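# Isolate the yellow wire on the table

## Task

Put the yellow wire down on the table on its own, with at least a hand's width of clearance to each other wire. No wire may be left dangling over the table edge, since that can count as failure.

## Robot and tools

Robot: two arms, left_arm and right_arm, each with a two-finger gripper and a wrist camera. In the scene frame the origin sits at table-top height, midway between the nominal arm bases, a little behind the near table edge; +x points out over the table, +z is up, and left_arm is on the +y side (about y=+0.28 m) with right_arm near y=-0.31 m. Image left/right does not match arm names. Each arm reports its hand pose (end_effector_position in metres, end_effector_quat_wxyz) in its own base frame, and its offsets run along its own base axes. Fixed cameras and the table use the scene frame. The gripper's fingers point along its +z and open along its y; the reported position is between the finger pads, about 1 cm short of the tips.

Row layout (used by execute_actions and move): one flat list of 14 numbers covering both arms, each in [-1, 1]: left_arm dx, dy, dz, rx, ry, rz, opening, then right_arm in the same order. Send all 14 even if only one arm moves. dx..rz are an offset, not a pose: they are measured from that arm's Hand target as it stood when the action or move began, along that arm's base axes, with 1.0 = 0.6 m for dx/dy/dz and 1.0 = 180 degrees for the rotation vector rx, ry, rz (rotation about the Hand target position). Repeating the same offset in a new call moves the arm further. Six zeros re-request the current Hand target. The opening is absolute, not an offset: +1 fully open (0.093 m), -1 closed. A 0 there is a real command, so to keep a gripper unchanged resend its present opening (see Tool commands in the result).

execute_actions(actions, cameras): actions is a list of actions; each action is a list of up to 15 rows, one per 1/30 s step; a short action repeats its last row to fill 15 steps. Every row in one action counts from that action's start pose. Images appear only for an empty actions list or when cameras names them (["all"], a list of names, or [] for none). An empty list also reports the full state.

move(target, speed, blend, opening_speed, grip_force, blocking, cameras): straight-line paths toward target, given as one 14-number row or a list of up to 15 rows; every row is an offset from the same starting Hand targets, not from the row before. speed is path top speed in m/s (0.002 to 2.9, default 0.25; rotation capped at twice that in rad/s), one value or one per target. blend (m) rounds corners in a list; 0 stops at each point. opening_speed (per second on the -1..+1 scale, at least 0.2) ramps the fingers. grip_force is newtons per pad, 10 to 50, one value or one per arm; it persists, and lower values close slowly. blocking=false returns early while the move continues. The total move is capped at 10 s. Paths do not avoid obstacles or the other arm; do not route a gripper near its own base. The result adds a move: line (done, off_target, moving, held, fault) and any limits (paced = pose clipped, held = steps withheld).

wait(seconds 0 to 10, cameras) lets time pass holding commands; a running move continues. stop(cameras) brakes a running move. zoom_image(camera, region [x0,y0,x1,y1] in pixels, at most 504x504) enlarges part of a camera's newest image. Cameras: cam_head_left, cam_head_right, cam_high, cam_low, cam_left_wrist, cam_right_wrist, all 672x504. read_manual(section "licences") only gives licence text. finished_scene(scene) ends the current scene by its number; call nothing after it in that reply.

Control behaviour: each step, commanded orientation is clipped to within 40 degrees of the measured one. Hand target is the last commanded pose after clipping; the gripper often stops short or sags and tilts, worse at long reach, and small moves may go astray. Check position and orientation after each move, correct tilt, and if short, send the remaining distance. An arm blocked by something keeps pushing until you command its target back past the gripper.

Gripping: grip_measured is the finger motor reading on the -1..+1 scale. Pads meet near -0.94; an object of width w mm sits at about -0.94 + 0.0208*w. To clamp firmly, command about 0.24 below that value (soft or round items, like wire, may need lower); to release, command well above it. Keep resending the closing value to hold. The last number in each arm's Joint positions is the opening in metres.

Other result lines: Joint velocities (may say within noise), Joint torques (include arm weight; joints 1-3 wrap at ±28 N m), motor temperatures, step readings of end_effector_position for action calls.

Avoid: dropping the wire or letting go while it moves; fast contact with the table, fixtures (bar, plate and low rail behind the table, up to ~3 cm high) or heavy things; the two grippers or wrist cameras touching each other, or one gripper closing on the other's fingers; strain on a wrist camera cable; anything falling or left off the table, including wire ends hanging over an edge. Motors heat when holding loads, stretching far or pushing against something: MOTOR HOT appears at 75 °C, at 90 °C the arm folds and idles for the rest of the scene, at 100 °C it goes limp. Loose objects may occasionally be nudged by outside pushes.

Each tool is called after "Request:" as name([rows], argument=value, ...), one row to a line, values as JSON.

## Session

I'll start by looking at the scene.

Request:
execute_actions(actions=[])

Scene clock: 0.00 s.
left_arm: end_effector_position=(+0.3408, -0.2922, +0.2526) grip_measured=-0.917 end_effector_quat_wxyz=(+0.461, +0.506, +0.587, -0.432) | right_arm: end_effector_position=(+0.3775, +0.0019, +0.3966) grip_measured=+1.000 end_effector_quat_wxyz=(+0.703, -0.002, +0.712, +0.002)
Joint positions: left_arm=[-0.378 1.628 1.145 0.067 1.048 0.324 0.001] | right_arm=[0.005 1.053 1.04 0 0 0 0.093]
Joint velocities: within noise
Joint torques (N m): no reading
Motor temperatures (°C): left_arm=[25 28 28 29 25 28 28] | right_arm=[25 31 31 28 26 25 27]
Heat: left arm: 29 °C; right arm: 31 °C.
Hand target: left_arm +0.3436, -0.2899, +0.2611; +0.471, +0.506, +0.584, -0.426 | right_arm +0.3737, -0.0008, +0.4047; +0.708, +0.001, +0.706, -0.001
Tool commands: left_gripper/opening=-0.923595 right_gripper/opening=+1.0

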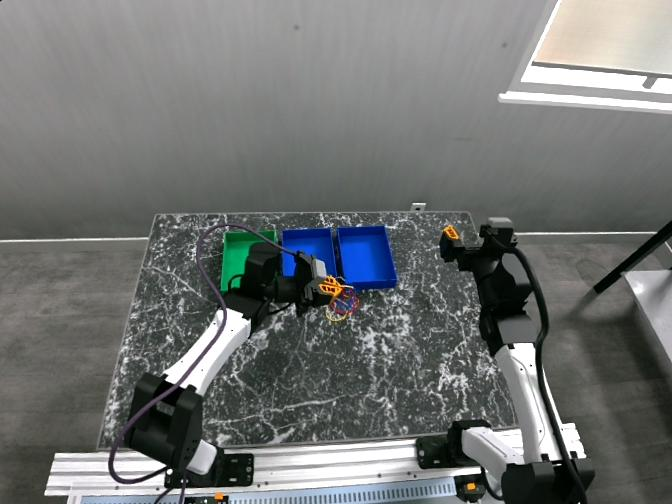

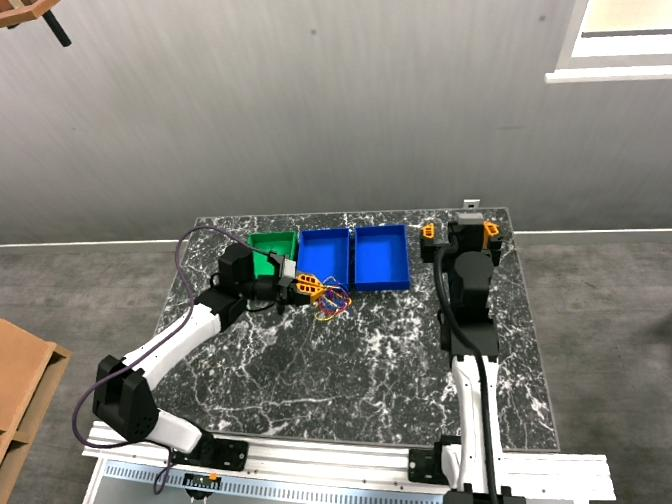

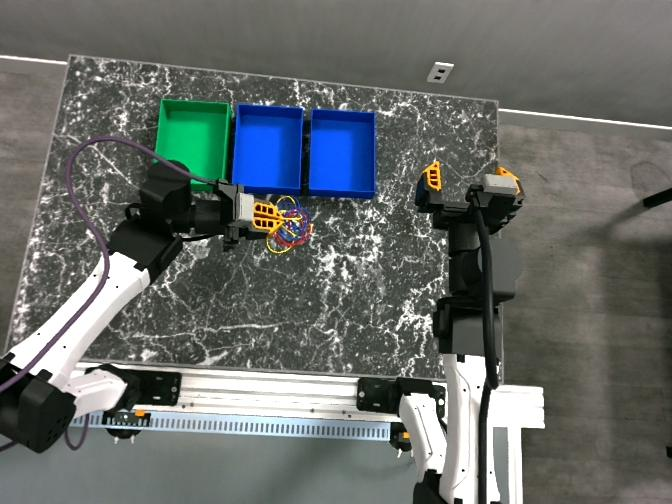

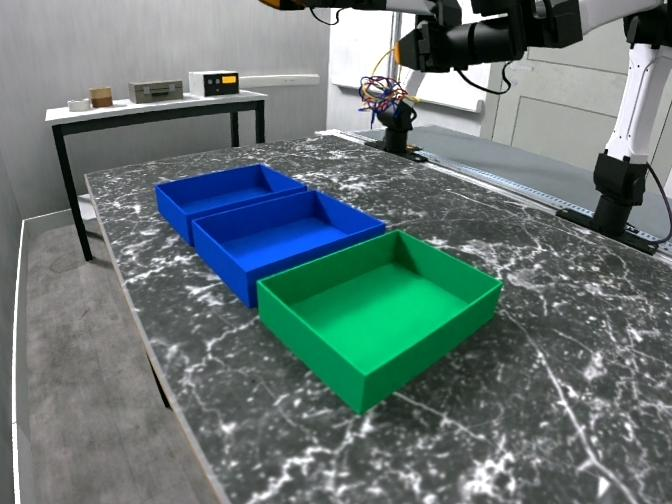

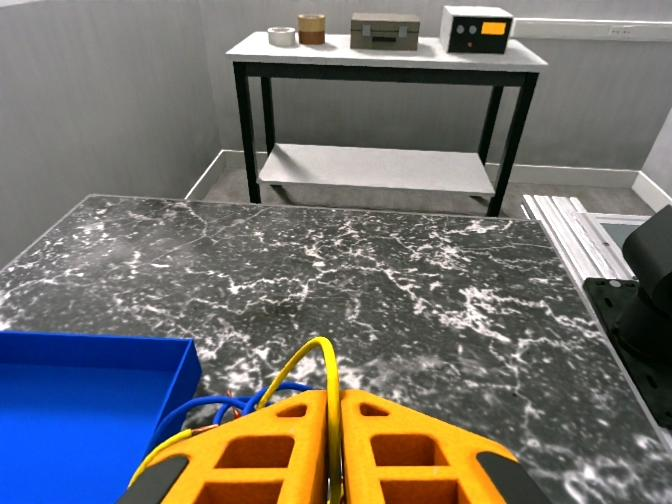

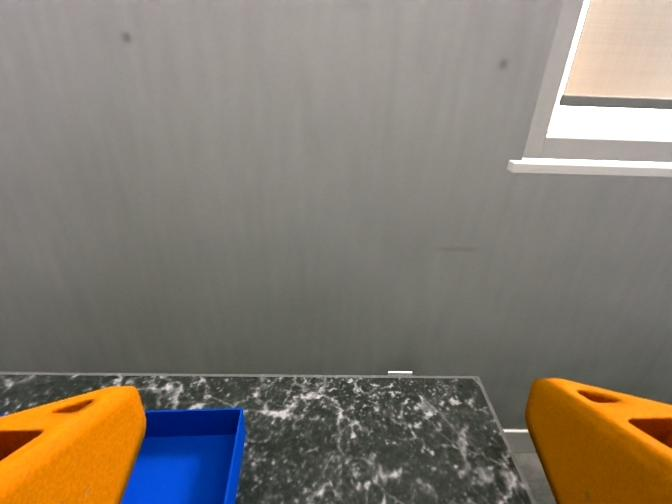

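Request:
zoom_image(camera="cam_high", region=[220, 170, 340, 270])

Request:
zoom_image(camera="cam_low", region=[330, 30, 450, 150])

Request:
zoom_image(camera="cam_left_wrist", region=[120, 310, 420, 504])

Request:
zoom_image(camera="cam_head_left", region=[290, 250, 390, 340])

Request:
zoom_image(camera="cam_head_right", region=[270, 250, 370, 340])

Scaled by 4.200 from the camera's 672x504 image, which has a finer 960x720 frame.

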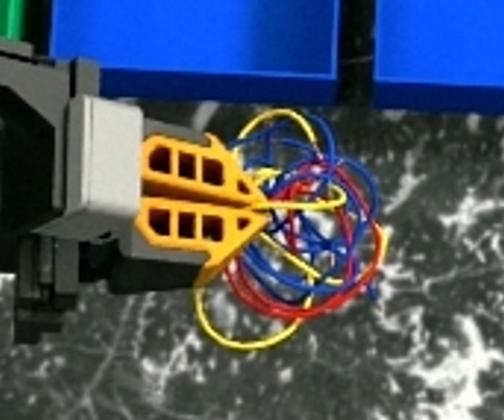

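Scaled by 4.200 from the camera's 672x504 image, which has a finer 960x720 frame.

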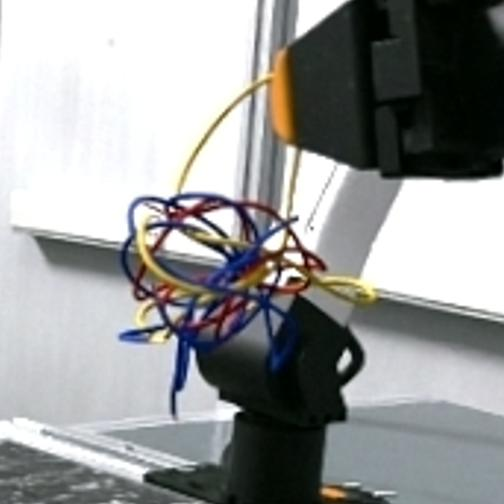

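Scaled by 1.680 from the camera's 672x504 image, which has a finer 960x720 frame.

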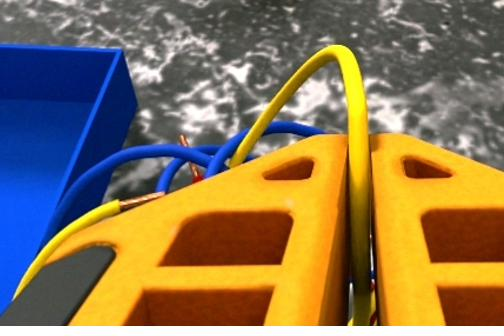

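Scaled by 5.040 from the camera's 672x504 image, which has a finer 960x720 frame.

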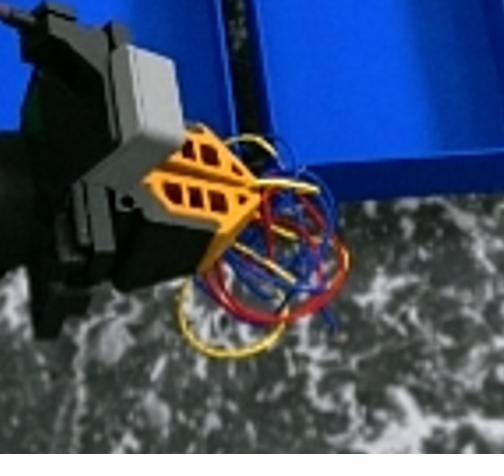

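Scaled by 5.040 from the camera's 672x504 image, which has a finer 960x720 frame.

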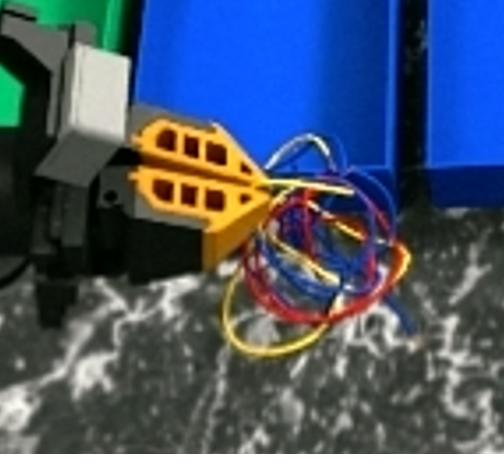

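Request:
move(target=[0, 0, 0, 0, 0, 0, -1, -0.215, 0.25, -0.161, -0.1056, 0.1659, 0.3503, 1], speed=0.2, opening_speed=0.2, cameras=["cam_right_wrist", "cam_high"])

Scene clock: 192.63 s.
left_arm: end_effector_position=(+0.3408, -0.2922, +0.2526) grip_measured=-0.970 end_effector_quat_wxyz=(+0.461, +0.506, +0.587, -0.432) | right_arm: end_effector_position=(+0.2506, +0.1469, +0.3011) grip_measured=+1.000 end_effector_quat_wxyz=(+0.402, -0.463, +0.750, +0.247)
Joint positions: left_arm=[-0.378 1.628 1.145 0.067 1.048 0.324 0] | right_arm=[0.115 1.139 1.299 -1.042 -0.769 -0.702 0.093]
Joint velocities: left_arm=[0.051 0.007 -0.012 -0.022 -0.051 0.007 0] | right_arm=[within noise]
Joint torques (N m): left_arm=[-0.23 -8.94 8.29 1.72 0.21 0.13] | right_arm=[0.99 -2.5 8.69 1.42 -0.7 -0.22]
Motor temperatures (°C): left_arm=[25 38 38 37 25 28 28] | right_arm=[24 31 39 50 26 25 26]
Heat: left arm: 38 °C; right arm: 50 °C.
Hand target: left_arm +0.3436, -0.2899, +0.2611; +0.471, +0.506, +0.584, -0.426 | right_arm +0.2447, +0.1493, +0.3082; +0.400, -0.472, +0.743, +0.254
Off the commanded pose: left_arm 0.009 m, 1 deg | right_arm 0.009 m, 2 deg.
move: done
camera_calibration:
cam_right_wrist: T_world_to_cam=[[0.884503, -0.465787, 0.0264167, -0.164745], [-0.398735, -0.784144, -0.47553, 0.393001], [0.24221, 0.410074, -0.879303, 0.230939], [0, 0, 0, 1]] pos_world=[0.246485, 0.136731, 0.394301]
Images, in order (width x height): cam_high 672x504, cam_right_wrist 672x504.

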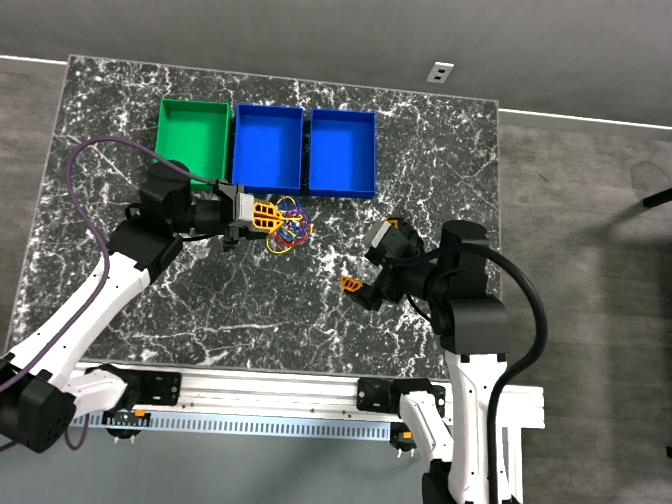

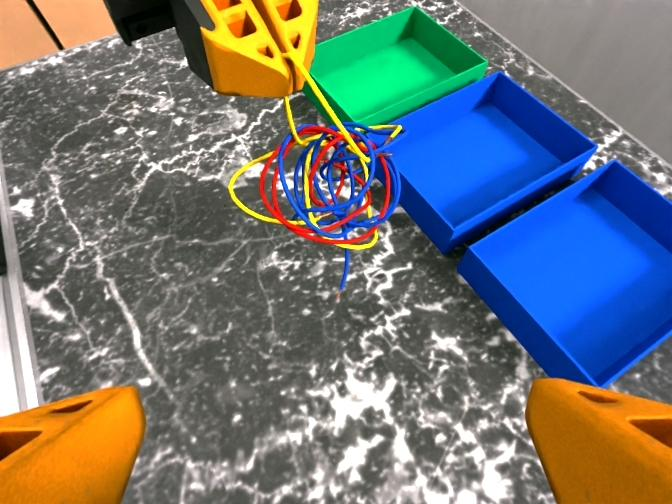

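Request:
zoom_image(camera="cam_right_wrist", region=[210, 60, 430, 310])

Scaled by 2.016 from the camera's 672x504 image, which has a finer 960x720 frame.

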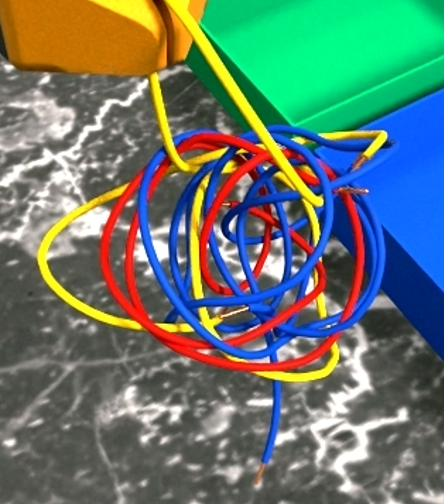

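Request:
move(target=[-0.1, 0, -0.2, 0, 0, 0, -1, 0, 0, 0, 0, 0, 0, 1], speed=0.1, cameras=["cam_right_wrist", "cam_low"])

Request:
zoom_image(camera="cam_right_wrist", region=[160, 60, 430, 330])

Request:
zoom_image(camera="cam_low", region=[330, 60, 510, 200])

Scene clock: 349.87 s.
left_arm: end_effector_position=(+0.2768, -0.2900, +0.1423) grip_measured=-0.970 end_effector_quat_wxyz=(+0.456, +0.510, +0.584, -0.437) | right_arm: end_effector_position=(+0.2505, +0.1469, +0.3011) grip_measured=+1.000 end_effector_quat_wxyz=(+0.402, -0.463, +0.750, +0.247)
Joint positions: left_arm=[-0.447 1.642 0.646 0.611 1.003 0.282 0] | right_arm=[0.115 1.139 1.299 -1.042 -0.769 -0.703 0.093]
Joint torques (N m): left_arm=[-0.72 -5.52 5.49 2.22 -0.03 0.11] | right_arm=[0.98 -2.51 8.66 1.39 -0.72 -0.19]
Motor temperatures (°C): left_arm=[25 39 40 40 25 28 28] | right_arm=[24 30 43 38 27 25 26]
Heat: left arm: 40 °C; right arm: 43 °C.
Hand target: left_arm +0.2836, -0.2899, +0.1411; +0.471, +0.506, +0.584, -0.426 | right_arm +0.2447, +0.1493, +0.3081; +0.400, -0.473, +0.743, +0.254
Off the commanded pose: left_arm 0.007 m, 2 deg | right_arm 0.009 m, 2 deg.
move: done
camera_calibration:
cam_right_wrist: T_world_to_cam=[[0.884681, -0.46543, 0.0267151, -0.164864], [-0.398327, -0.784421, -0.475415, 0.392806], [0.242228, 0.40995, -0.879356, 0.230909], [0, 0, 0, 1]] pos_world=[0.246385, 0.136731, 0.394202]
Images, in order (width x height): cam_low 672x504, cam_right_wrist 672x504.

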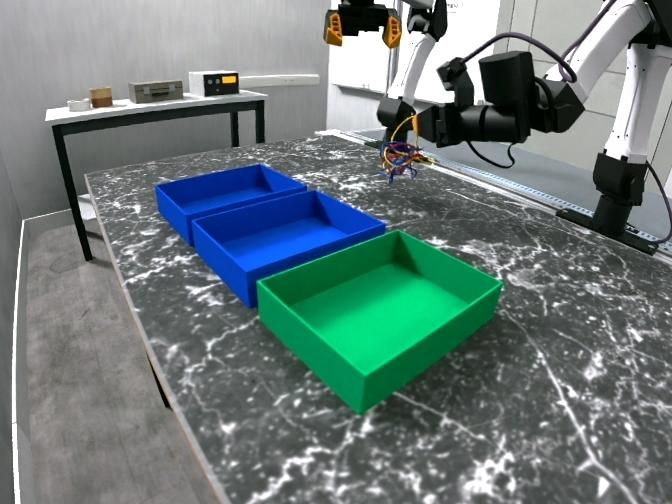

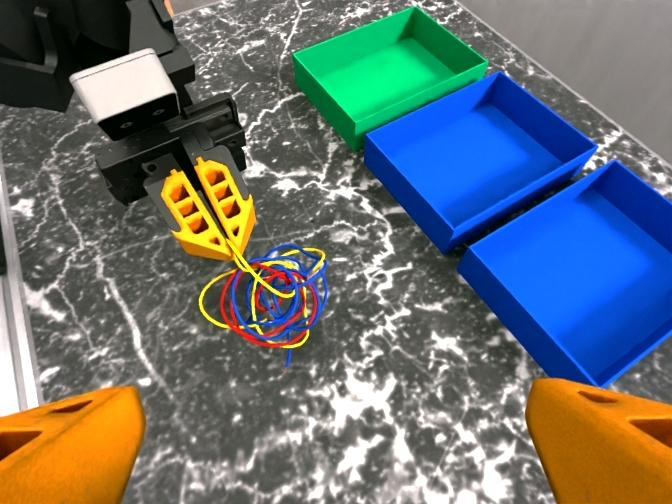

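Scaled by 1.867 from the camera's 672x504 image, which has a finer 960x720 frame.

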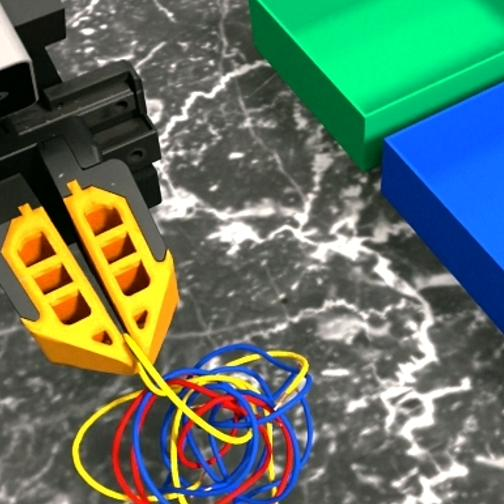

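Scaled by 2.800 from the camera's 672x504 image, which has a finer 960x720 frame.

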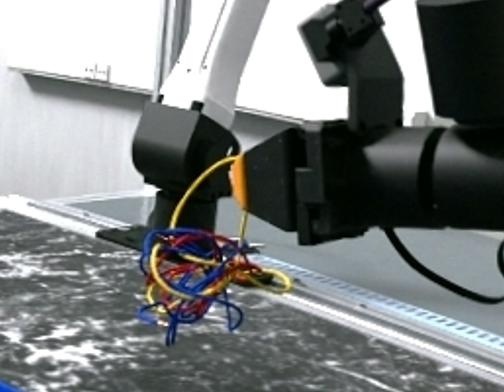

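Request:
zoom_image(camera="cam_right_wrist", region=[185, 215, 345, 375])

Scaled by 3.150 from the camera's 672x504 image, which has a finer 960x720 frame.

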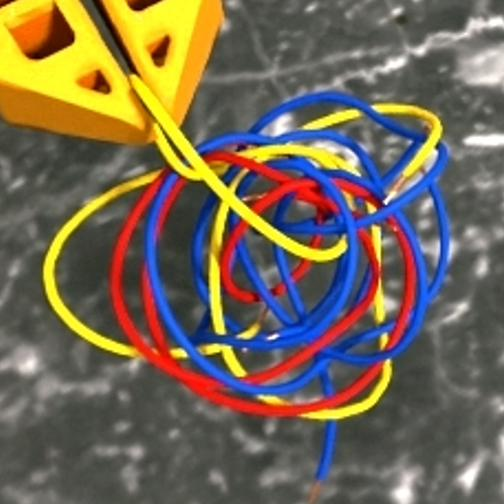

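Request:
move(target=[0, 0, -0.075, 0, 0, 0, -1, 0, 0, 0, 0, 0, 0, 1], speed=0.06, cameras=["cam_right_wrist", "cam_low"])

Request:
zoom_image(camera="cam_right_wrist", region=[165, 235, 345, 415])

Request:
zoom_image(camera="cam_low", region=[360, 90, 500, 230])

Scene clock: 378.73 s.
left_arm: end_effector_position=(+0.2772, -0.2902, +0.0965) grip_measured=-0.970 end_effector_quat_wxyz=(+0.455, +0.510, +0.584, -0.437) | right_arm: end_effector_position=(+0.2505, +0.1469, +0.3011) grip_measured=+1.000 end_effector_quat_wxyz=(+0.402, -0.463, +0.750, +0.247)
Joint positions: left_arm=[-0.447 1.818 0.587 0.846 1.002 0.282 0] | right_arm=[0.115 1.139 1.299 -1.042 -0.769 -0.703 0.093]
Joint torques (N m): left_arm=[-0.66 -6.19 4.68 2.23 -0.05 0.1] | right_arm=[1.25 -2.47 8.92 1.41 -0.67 -0.23]
Heat: left arm: 42 °C; right arm: 44 °C.
Hand target: left_arm +0.2836, -0.2900, +0.0961; +0.471, +0.506, +0.584, -0.426 | right_arm +0.2447, +0.1493, +0.3081; +0.400, -0.473, +0.743, +0.254
Off the commanded pose: left_arm 0.006 m, 2 deg | right_arm 0.009 m, 2 deg.
move: done
camera_calibration:
cam_right_wrist: T_world_to_cam=[[0.884681, -0.46543, 0.0267151, -0.164864], [-0.398327, -0.784421, -0.475415, 0.392806], [0.242228, 0.40995, -0.879356, 0.230909], [0, 0, 0, 1]] pos_world=[0.246385, 0.136731, 0.394202]
Images, in order (width x height): cam_low 672x504, cam_right_wrist 672x504.

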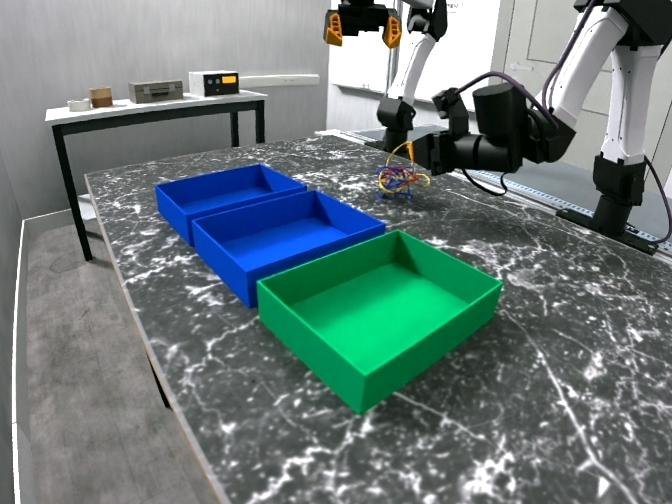

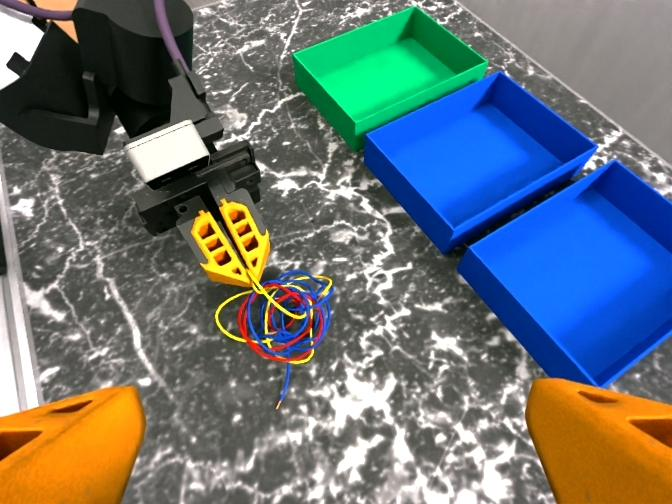

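Scaled by 2.800 from the camera's 672x504 image, which has a finer 960x720 frame.

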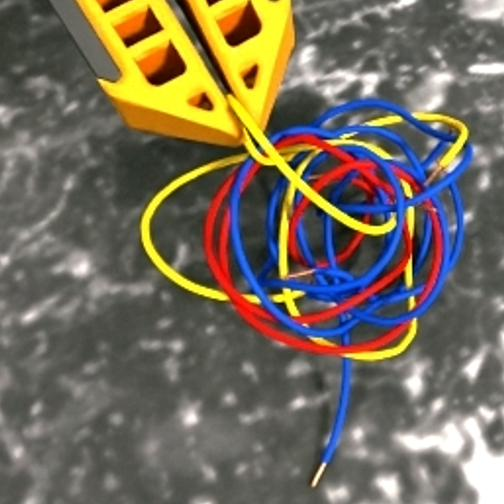

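Scaled by 3.600 from the camera's 672x504 image, which has a finer 960x720 frame.

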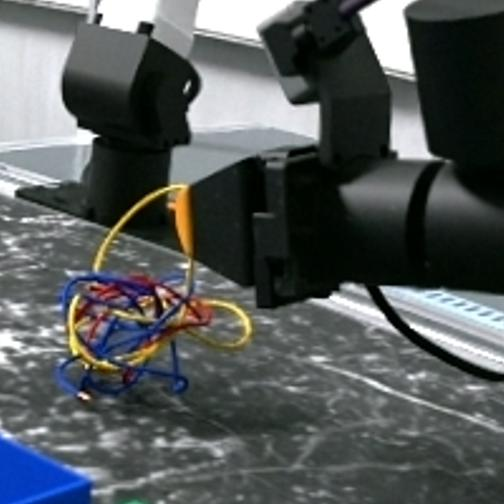

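Request:
move(target=[0, 0, 0.09, 0, 0, 0, -1, 0, 0, 0, 0, 0, 0, 1], speed=0.06, cameras=["cam_right_wrist", "cam_low", "cam_high"])

Request:
zoom_image(camera="cam_right_wrist", region=[185, 205, 365, 385])

Request:
zoom_image(camera="cam_low", region=[350, 80, 490, 220])

Scene clock: 701.13 s.
left_arm: end_effector_position=(+0.2744, -0.2888, +0.1351) grip_measured=-0.970 end_effector_quat_wxyz=(+0.455, +0.507, +0.586, -0.440) | right_arm: end_effector_position=(+0.2505, +0.1469, +0.3011) grip_measured=+1.000 end_effector_quat_wxyz=(+0.402, -0.463, +0.750, +0.247)
Joint positions: left_arm=[-0.447 1.658 0.62 0.66 1.002 0.268 0] | right_arm=[0.115 1.139 1.299 -1.042 -0.769 -0.703 0.093]
Joint torques (N m): left_arm=[-0.66 -9.65 8.46 1.49 -0.04 0.15] | right_arm=[1.06 -2.4 8.72 1.36 -0.73 -0.22]
Motor temperatures (°C): left_arm=[25 35 32 53 25 28 28] | right_arm=[24 29 48 35 28 25 26]
Heat: left arm: 53 °C; right arm: 48 °C.
Hand target: left_arm +0.2836, -0.2900, +0.1500; +0.471, +0.506, +0.584, -0.426 | right_arm +0.2447, +0.1493, +0.3081; +0.400, -0.473, +0.743, +0.254
Off the commanded pose: left_arm 0.018 m, 2 deg | right_arm 0.009 m, 2 deg.
move: off_target (left_arm)
camera_calibration:
cam_right_wrist: T_world_to_cam=[[0.884681, -0.46543, 0.0267151, -0.164864], [-0.398327, -0.784421, -0.475415, 0.392806], [0.242228, 0.40995, -0.879356, 0.230909], [0, 0, 0, 1]] pos_world=[0.246385, 0.136731, 0.394202]
Images, in order (width x height): cam_high 672x504, cam_low 672x504, cam_right_wrist 672x504.

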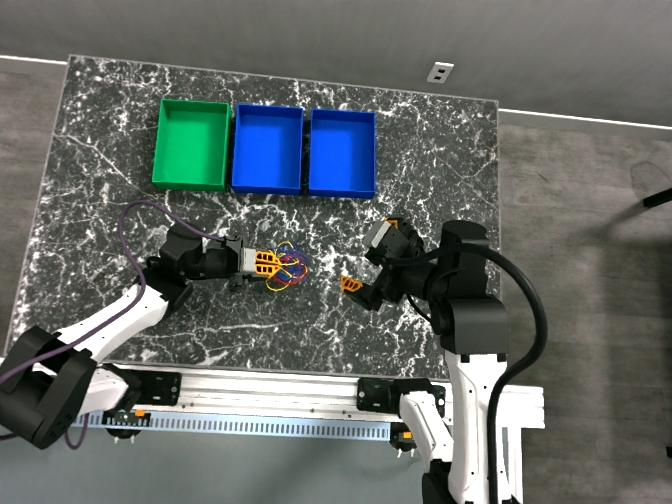

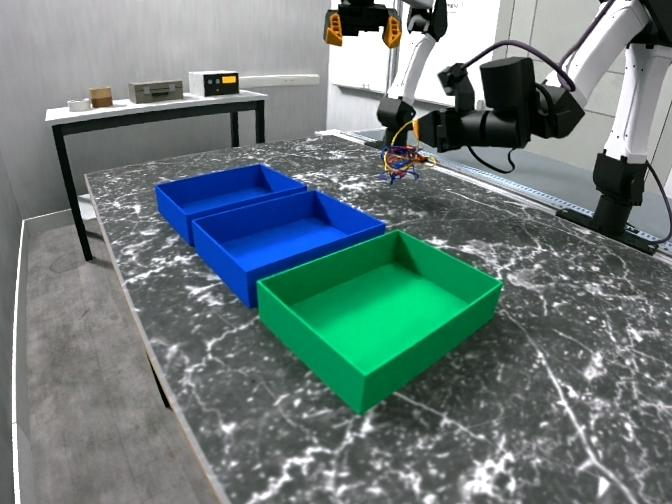

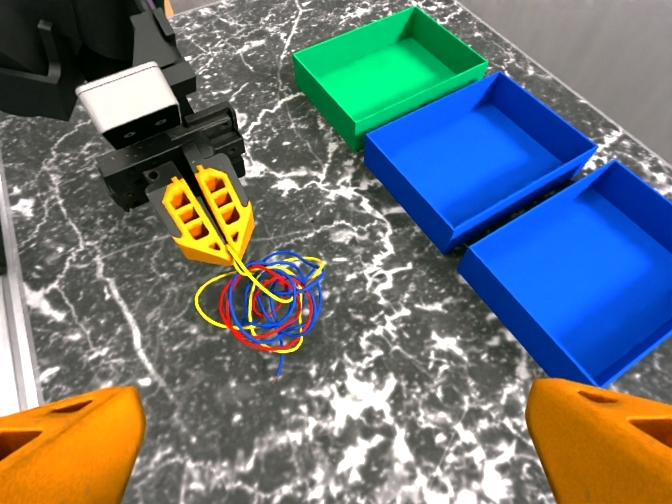

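Scaled by 2.800 from the camera's 672x504 image, which has a finer 960x720 frame.

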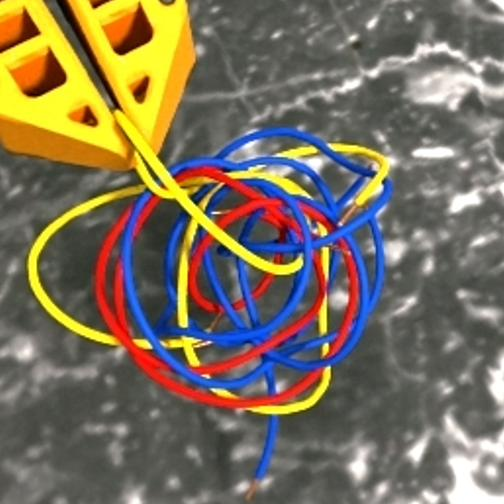

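Scaled by 3.600 from the camera's 672x504 image, which has a finer 960x720 frame.

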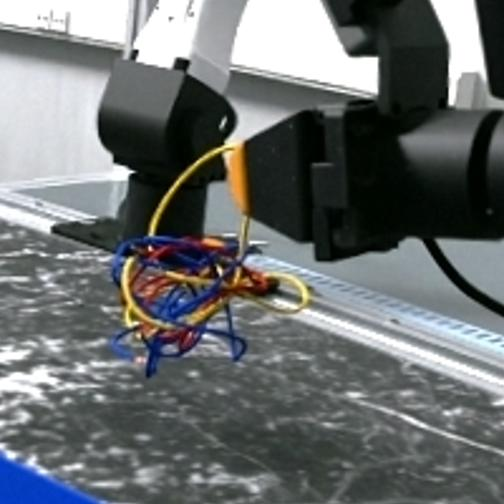

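Request:
move(target=[0, 0, 0.05, 0, 0, 0, -1, -0.043, 0.03, -0.318, 0, 0, 0, -0.3], speed=0.15, cameras=["cam_right_wrist", "cam_low"])

Request:
zoom_image(camera="cam_right_wrist", region=[160, 0, 440, 280])

Request:
zoom_image(camera="cam_low", region=[350, 70, 490, 210])

Scene clock: 768.27 s.
left_arm: end_effector_position=(+0.2757, -0.2894, +0.1635) grip_measured=-0.970 end_effector_quat_wxyz=(+0.454, +0.506, +0.586, -0.440) | right_arm: end_effector_position=(+0.2157, +0.1669, +0.1151) grip_measured=-0.298 end_effector_quat_wxyz=(+0.389, -0.475, +0.745, +0.261)
Joint positions: left_arm=[-0.447 1.571 0.68 0.51 1.002 0.268 0] | right_arm=[0.24 0.978 0.466 -0.331 -0.719 -0.612 0.031]
Joint torques (N m): left_arm=[-0.64 -9.39 9.17 1.49 -0.04 0.17] | right_arm=[1.1 -3.03 5.67 2.3 -0.26 0.18]
Motor temperatures (°C): left_arm=[25 38 36 45 25 28 28] | right_arm=[24 29 48 35 28 25 26]
Heat: left arm: 45 °C; right arm: 48 °C.
Hand target: left_arm +0.2836, -0.2900, +0.1801; +0.471, +0.506, +0.584, -0.426 | right_arm +0.2189, +0.1672, +0.1173; +0.400, -0.472, +0.743, +0.254
Off the commanded pose: left_arm 0.018 m, 2 deg | right_arm 0.004 m, 2 deg.
move: off_target (left_arm)
camera_calibration:
cam_right_wrist: T_world_to_cam=[[0.903192, -0.429205, 0.00513062, -0.127368], [-0.377163, -0.79927, -0.467885, 0.303211], [0.20492, 0.420655, -0.883774, 0.0743987], [0, 0, 0, 1]] pos_world=[0.214152, 0.156384, 0.208273]
Images, in order (width x height): cam_low 672x504, cam_right_wrist 672x504.

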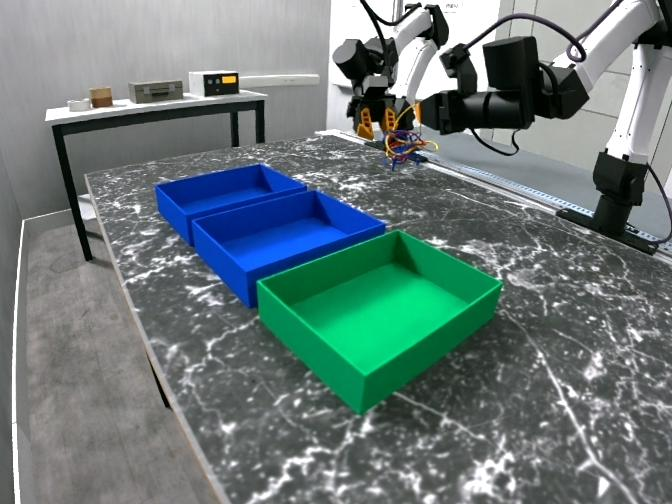

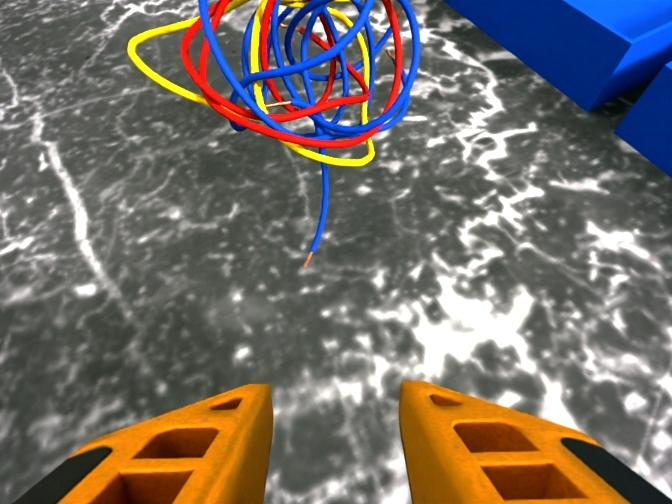

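Scaled by 1.800 from the camera's 672x504 image, which has a finer 960x720 frame.

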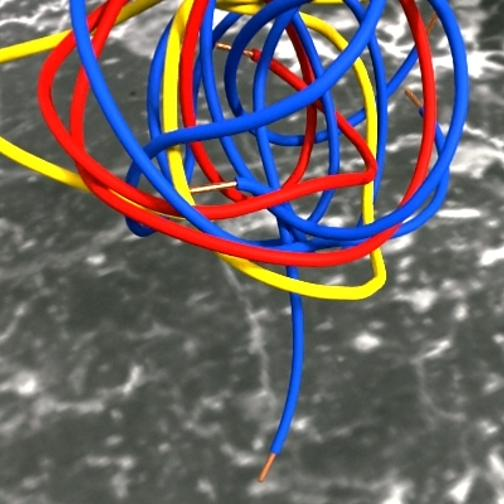

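Scaled by 3.600 from the camera's 672x504 image, which has a finer 960x720 frame.

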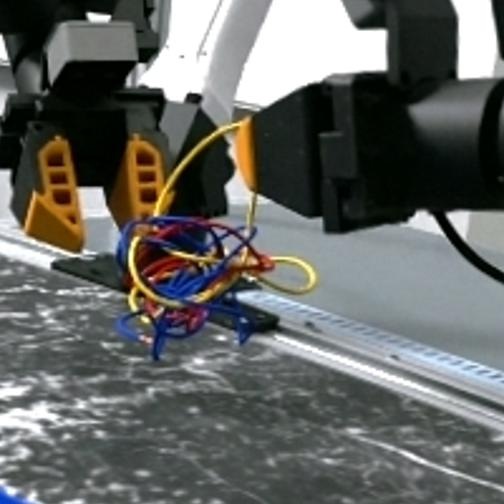

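Request:
move(target=[0, 0, 0, 0, 0, 0, -1, 0.0257, 0.0778, -0.064, 0, 0, 0, -0.3], speed=0.08, cameras=["cam_right_wrist"])

Scene clock: 819.17 s.
left_arm: end_effector_position=(+0.2757, -0.2894, +0.1635) grip_measured=-0.970 end_effector_quat_wxyz=(+0.454, +0.506, +0.586, -0.440) | right_arm: end_effector_position=(+0.2313, +0.2130, +0.0783) grip_measured=-0.298 end_effector_quat_wxyz=(+0.392, -0.479, +0.743, +0.257)
Joint positions: left_arm=[-0.447 1.571 0.68 0.51 1.002 0.268 0] | right_arm=[0.456 1.219 0.393 0.102 -0.56 -0.432 0.031]
Joint torques (N m): left_arm=[-0.72 -9.43 9.14 1.48 -0.05 0.16] | right_arm=[1.35 -2.85 5.08 2.58 -0.15 0.18]
Motor temperatures (°C): left_arm=[25 41 41 45 25 28 29] | right_arm=[24 29 46 40 27 25 26]
Heat: left arm: 45 °C; right arm: 46 °C.
Hand target: left_arm +0.2836, -0.2900, +0.1801; +0.471, +0.506, +0.584, -0.426 | right_arm +0.2343, +0.2139, +0.0789; +0.400, -0.472, +0.743, +0.254
Off the commanded pose: left_arm 0.018 m, 2 deg | right_arm 0.003 m, 1 deg.
move: off_target (left_arm)
camera_calibration:
cam_right_wrist: T_world_to_cam=[[0.90387, -0.427397, 0.0187349, -0.123003], [-0.369807, -0.802595, -0.468064, 0.327782], [0.215086, 0.41614, -0.883496, 0.0178364], [0, 0, 0, 1]] pos_world=[0.228559, 0.203083, 0.171486]
Images, in order (width x height): cam_right_wrist 672x504.

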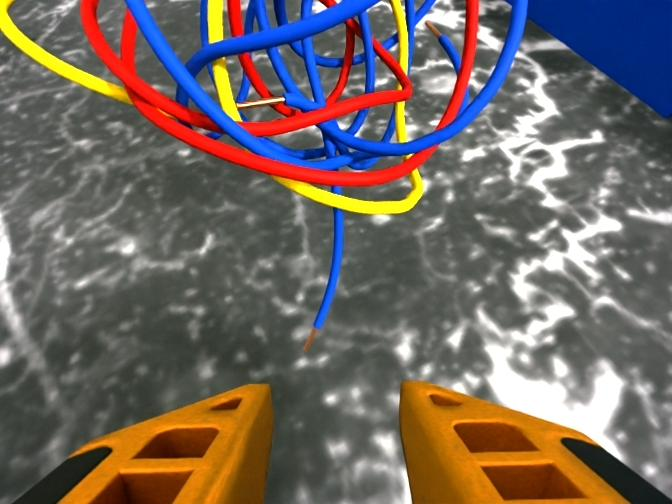

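Request:
move(target=[0, 0, 0, 0, 0, 0, -1, 0.0265, 0.0585, -0.0505, 0, 0, 0, -0.3], speed=0.06, cameras=["cam_right_wrist", "cam_low"])

Scene clock: 848.07 s.
left_arm: end_effector_position=(+0.2757, -0.2894, +0.1635) grip_measured=-0.970 end_effector_quat_wxyz=(+0.454, +0.506, +0.586, -0.440) | right_arm: end_effector_position=(+0.2407, +0.2439, +0.0398) grip_measured=-0.298 end_effector_quat_wxyz=(+0.381, -0.480, +0.748, +0.256)
Joint positions: left_arm=[-0.447 1.571 0.68 0.51 1.002 0.268 0] | right_arm=[0.565 1.493 0.393 0.391 -0.476 -0.355 0.031]
Joint torques (N m): left_arm=[-0.64 -9.42 9.16 1.5 -0.05 0.18] | right_arm=[1.13 -3.9 6.26 2.63 -0.15 0.17]
Heat: left arm: 44 °C; right arm: 46 °C.
Hand target: left_arm +0.2836, -0.2900, +0.1801; +0.471, +0.506, +0.584, -0.426 | right_arm +0.2502, +0.2490, +0.0486; +0.400, -0.473, +0.743, +0.254
Off the commanded pose: left_arm 0.018 m, 2 deg | right_arm 0.014 m, 2 deg.
move: off_target (left_arm, right_arm)
camera_calibration:
cam_right_wrist: T_world_to_cam=[[0.90482, -0.425695, 0.00919671, -0.117865], [-0.376595, -0.810163, -0.449236, 0.340806], [0.198688, 0.403014, -0.893366, -0.0234277], [0, 0, 0, 1]] pos_world=[0.239647, 0.235375, 0.133256]
Images, in order (width x height): cam_low 672x504, cam_right_wrist 672x504.

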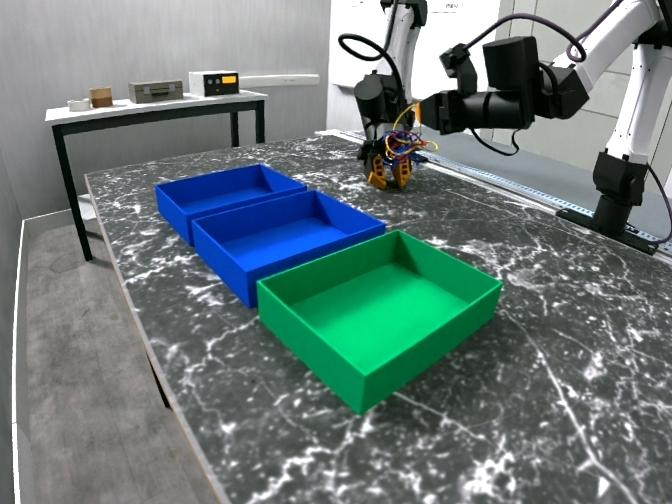

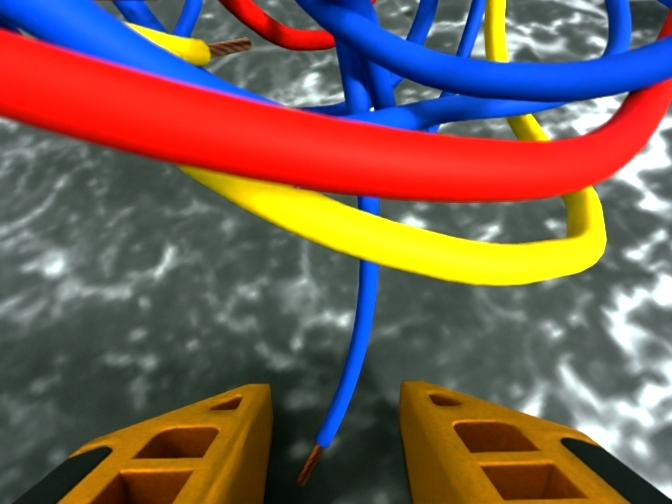

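Request:
move(target=[0, 0, 0, 0, 0, 0, -1, 0, 0, 0, 0, 0, 0, -1], speed=0.05, opening_speed=0.4, cameras=["cam_right_wrist"])

Scene clock: 873.93 s.
left_arm: end_effector_position=(+0.2757, -0.2894, +0.1635) grip_measured=-0.970 end_effector_quat_wxyz=(+0.454, +0.506, +0.586, -0.440) | right_arm: end_effector_position=(+0.2408, +0.2439, +0.0400) grip_measured=-0.987 end_effector_quat_wxyz=(+0.381, -0.480, +0.748, +0.256)
Joint positions: left_arm=[-0.447 1.571 0.68 0.51 1.002 0.268 0] | right_arm=[0.565 1.493 0.393 0.392 -0.476 -0.354 0]
Joint torques (N m): left_arm=[-0.65 -9.39 9.16 1.48 -0.05 0.16] | right_arm=[1.2 -3.92 6.22 2.64 -0.13 0.19]
Heat: left arm: 44 °C; right arm: 46 °C.
Hand target: left_arm +0.2836, -0.2900, +0.1801; +0.471, +0.506, +0.584, -0.426 | right_arm +0.2502, +0.2490, +0.0486; +0.400, -0.473, +0.743, +0.254
Off the commanded pose: left_arm 0.018 m, 2 deg | right_arm 0.014 m, 2 deg.
move: off_target (left_arm, right_arm)
camera_calibration:
cam_right_wrist: T_world_to_cam=[[0.904638, -0.426076, 0.00948495, -0.117862], [-0.376725, -0.809868, -0.449658, 0.340907], [0.19927, 0.403204, -0.89315, -0.0235707], [0, 0, 0, 1]] pos_world=[0.239747, 0.235375, 0.133357]
Images, in order (width x height): cam_right_wrist 672x504.

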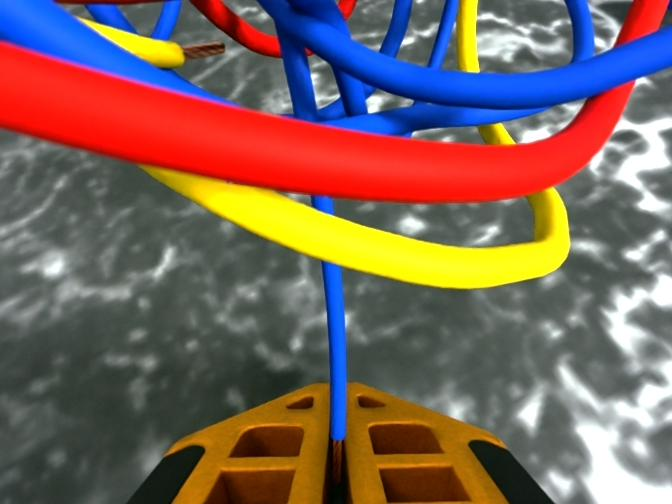

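Request:
move(target=[0, 0, 0, 0, 0, 0, -1, -0.04, -0.11, 0.02, 0, 0, 0, -1], speed=0.05, cameras=["cam_right_wrist", "cam_high", "cam_low"])

Request:
zoom_image(camera="cam_low", region=[340, 70, 490, 220])

Request:
zoom_image(camera="cam_high", region=[230, 190, 400, 330])

Scene clock: 887.60 s.
left_arm: end_effector_position=(+0.2757, -0.2894, +0.1635) grip_measured=-0.970 end_effector_quat_wxyz=(+0.454, +0.506, +0.586, -0.440) | right_arm: end_effector_position=(+0.2313, +0.1874, +0.0615) grip_measured=-0.987 end_effector_quat_wxyz=(+0.407, -0.471, +0.741, +0.251)
Joint positions: left_arm=[-0.447 1.571 0.68 0.51 1.002 0.268 0] | right_arm=[0.341 1.219 0.298 0.185 -0.63 -0.503 0]
Joint torques (N m): left_arm=[-0.61 -9.39 9.16 1.49 -0.04 0.17] | right_arm=[-0.61 -4.78 5.18 1.71 -0.59 -0.17]
Heat: left arm: 43 °C; right arm: 46 °C.
Hand target: left_arm +0.2836, -0.2900, +0.1801; +0.471, +0.506, +0.584, -0.426 | right_arm +0.2262, +0.1830, +0.0607; +0.400, -0.473, +0.743, +0.254
Off the commanded pose: left_arm 0.018 m, 2 deg | right_arm 0.007 m, 1 deg.
move: off_target (left_arm)
camera_calibration:
cam_right_wrist: T_world_to_cam=[[0.893107, -0.448468, 0.035156, -0.128213], [-0.376166, -0.787403, -0.48836, 0.29926], [0.246696, 0.422933, -0.871934, 0.00443855], [0, 0, 0, 1]] pos_world=[0.225985, 0.176262, 0.154524]
Images, in order (width x height): cam_high 672x504, cam_low 672x504, cam_right_wrist 672x504.

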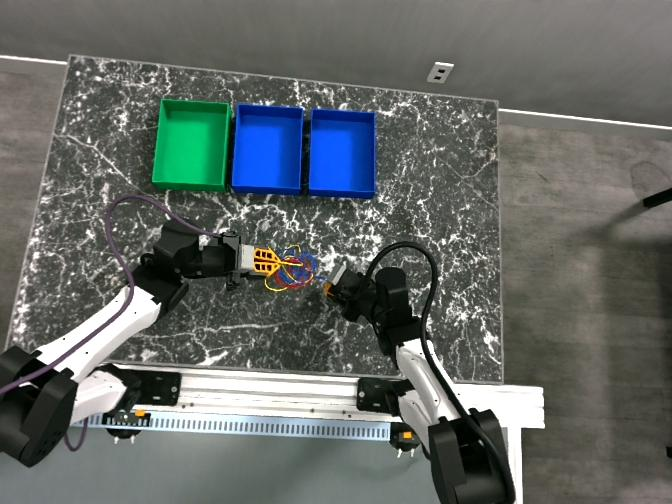

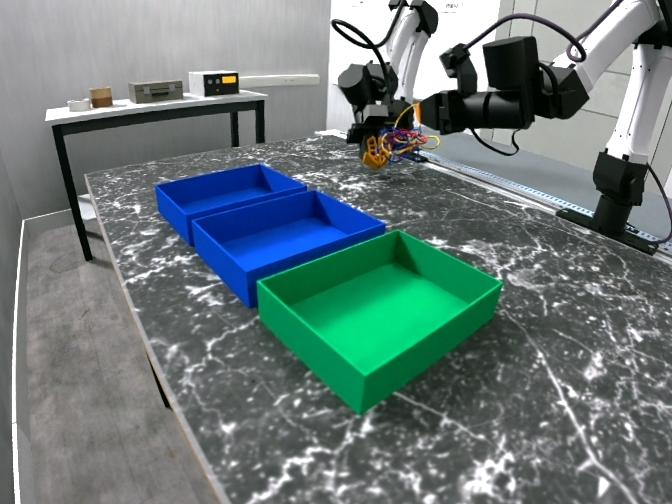

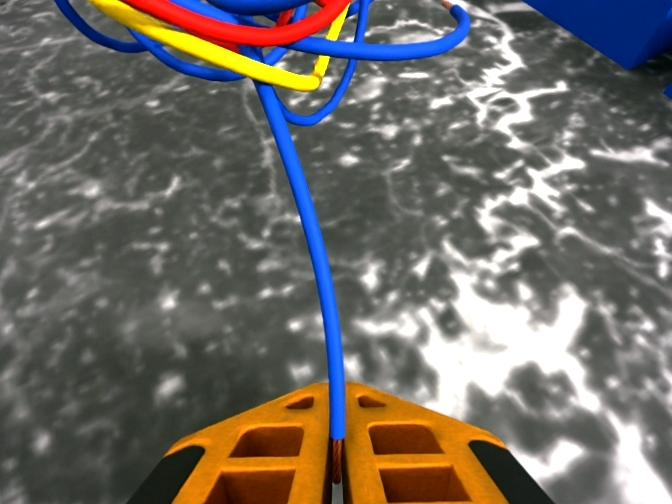

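Scaled by 3.360 from the camera's 672x504 image, which has a finer 960x720 frame.

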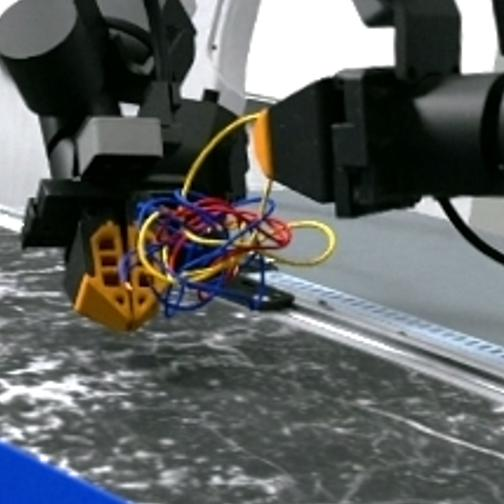

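Scaled by 2.965 from the camera's 672x504 image, which has a finer 960x720 frame.

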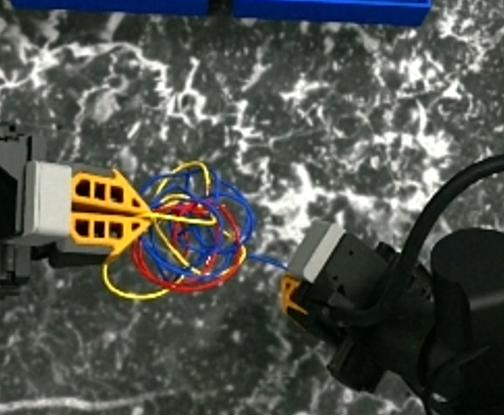

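Request:
move(target=[0, 0, 0, 0, 0, 0, -1, -0.05, -0.15, 0.0, 0, 0, 0, -1], speed=0.05, cameras=["cam_right_wrist", "cam_high"])

Request:
zoom_image(camera="cam_high", region=[230, 190, 400, 330])

Scene clock: 898.80 s.
left_arm: end_effector_position=(+0.2751, -0.2898, +0.1631) grip_measured=-0.970 end_effector_quat_wxyz=(+0.453, +0.507, +0.587, -0.441) | right_arm: end_effector_position=(+0.1918, +0.0958, +0.0533) grip_measured=-0.987 end_effector_quat_wxyz=(+0.393, -0.473, +0.747, +0.254)
Joint positions: left_arm=[-0.448 1.571 0.68 0.507 1.002 0.268 0] | right_arm=[-0.227 1.096 0.316 -0.499 -0.944 -1.205 0]
Joint torques (N m): left_arm=[-0.46 -9.4 9.14 1.51 -0.04 0.17] | right_arm=[-0.72 -1.28 7.5 0.76 -0.82 -0.2]
Heat: left arm: 43 °C; right arm: 45 °C.
Hand target: left_arm +0.2836, -0.2900, +0.1801; +0.471, +0.506, +0.584, -0.426 | right_arm +0.1962, +0.0930, +0.0607; +0.400, -0.472, +0.743, +0.254
Off the commanded pose: left_arm 0.019 m, 3 deg | right_arm 0.009 m, 1 deg.
move: off_target (left_arm)
camera_calibration:
cam_right_wrist: T_world_to_cam=[[0.89719, -0.441335, 0.016561, -0.134292], [-0.383082, -0.796333, -0.468084, 0.209329], [0.21977, 0.413616, -0.883529, 0.0523767], [0, 0, 0, 1]] pos_world=[0.189165, 0.0857638, 0.146484]
Images, in order (width x height): cam_high 672x504, cam_right_wrist 672x504.

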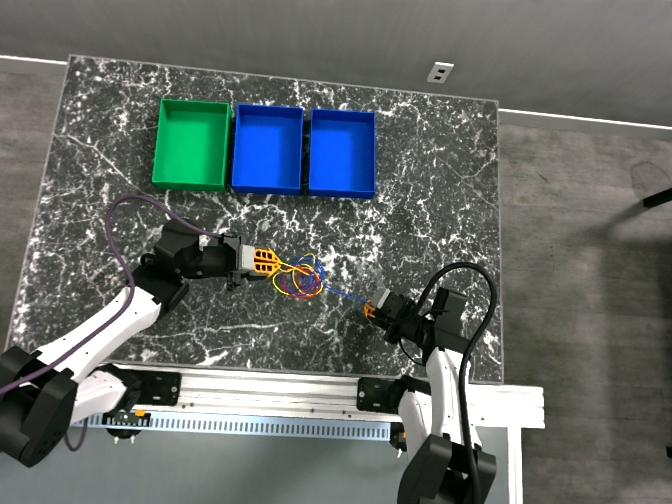

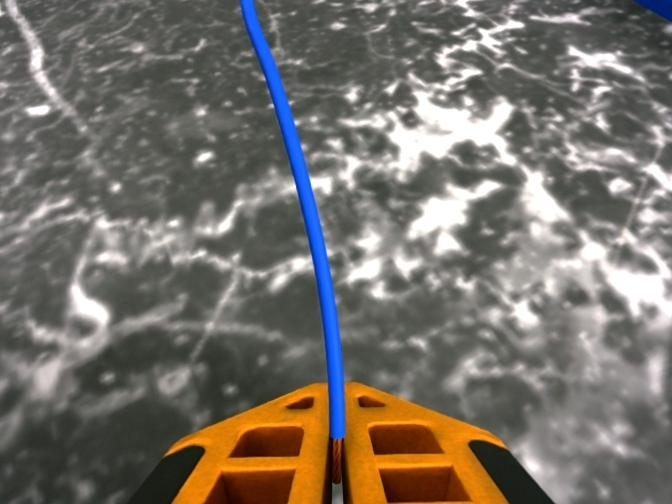

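Scaled by 2.965 from the camera's 672x504 image, which has a finer 960x720 frame.

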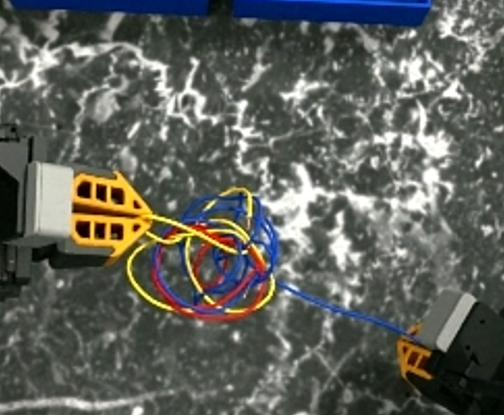

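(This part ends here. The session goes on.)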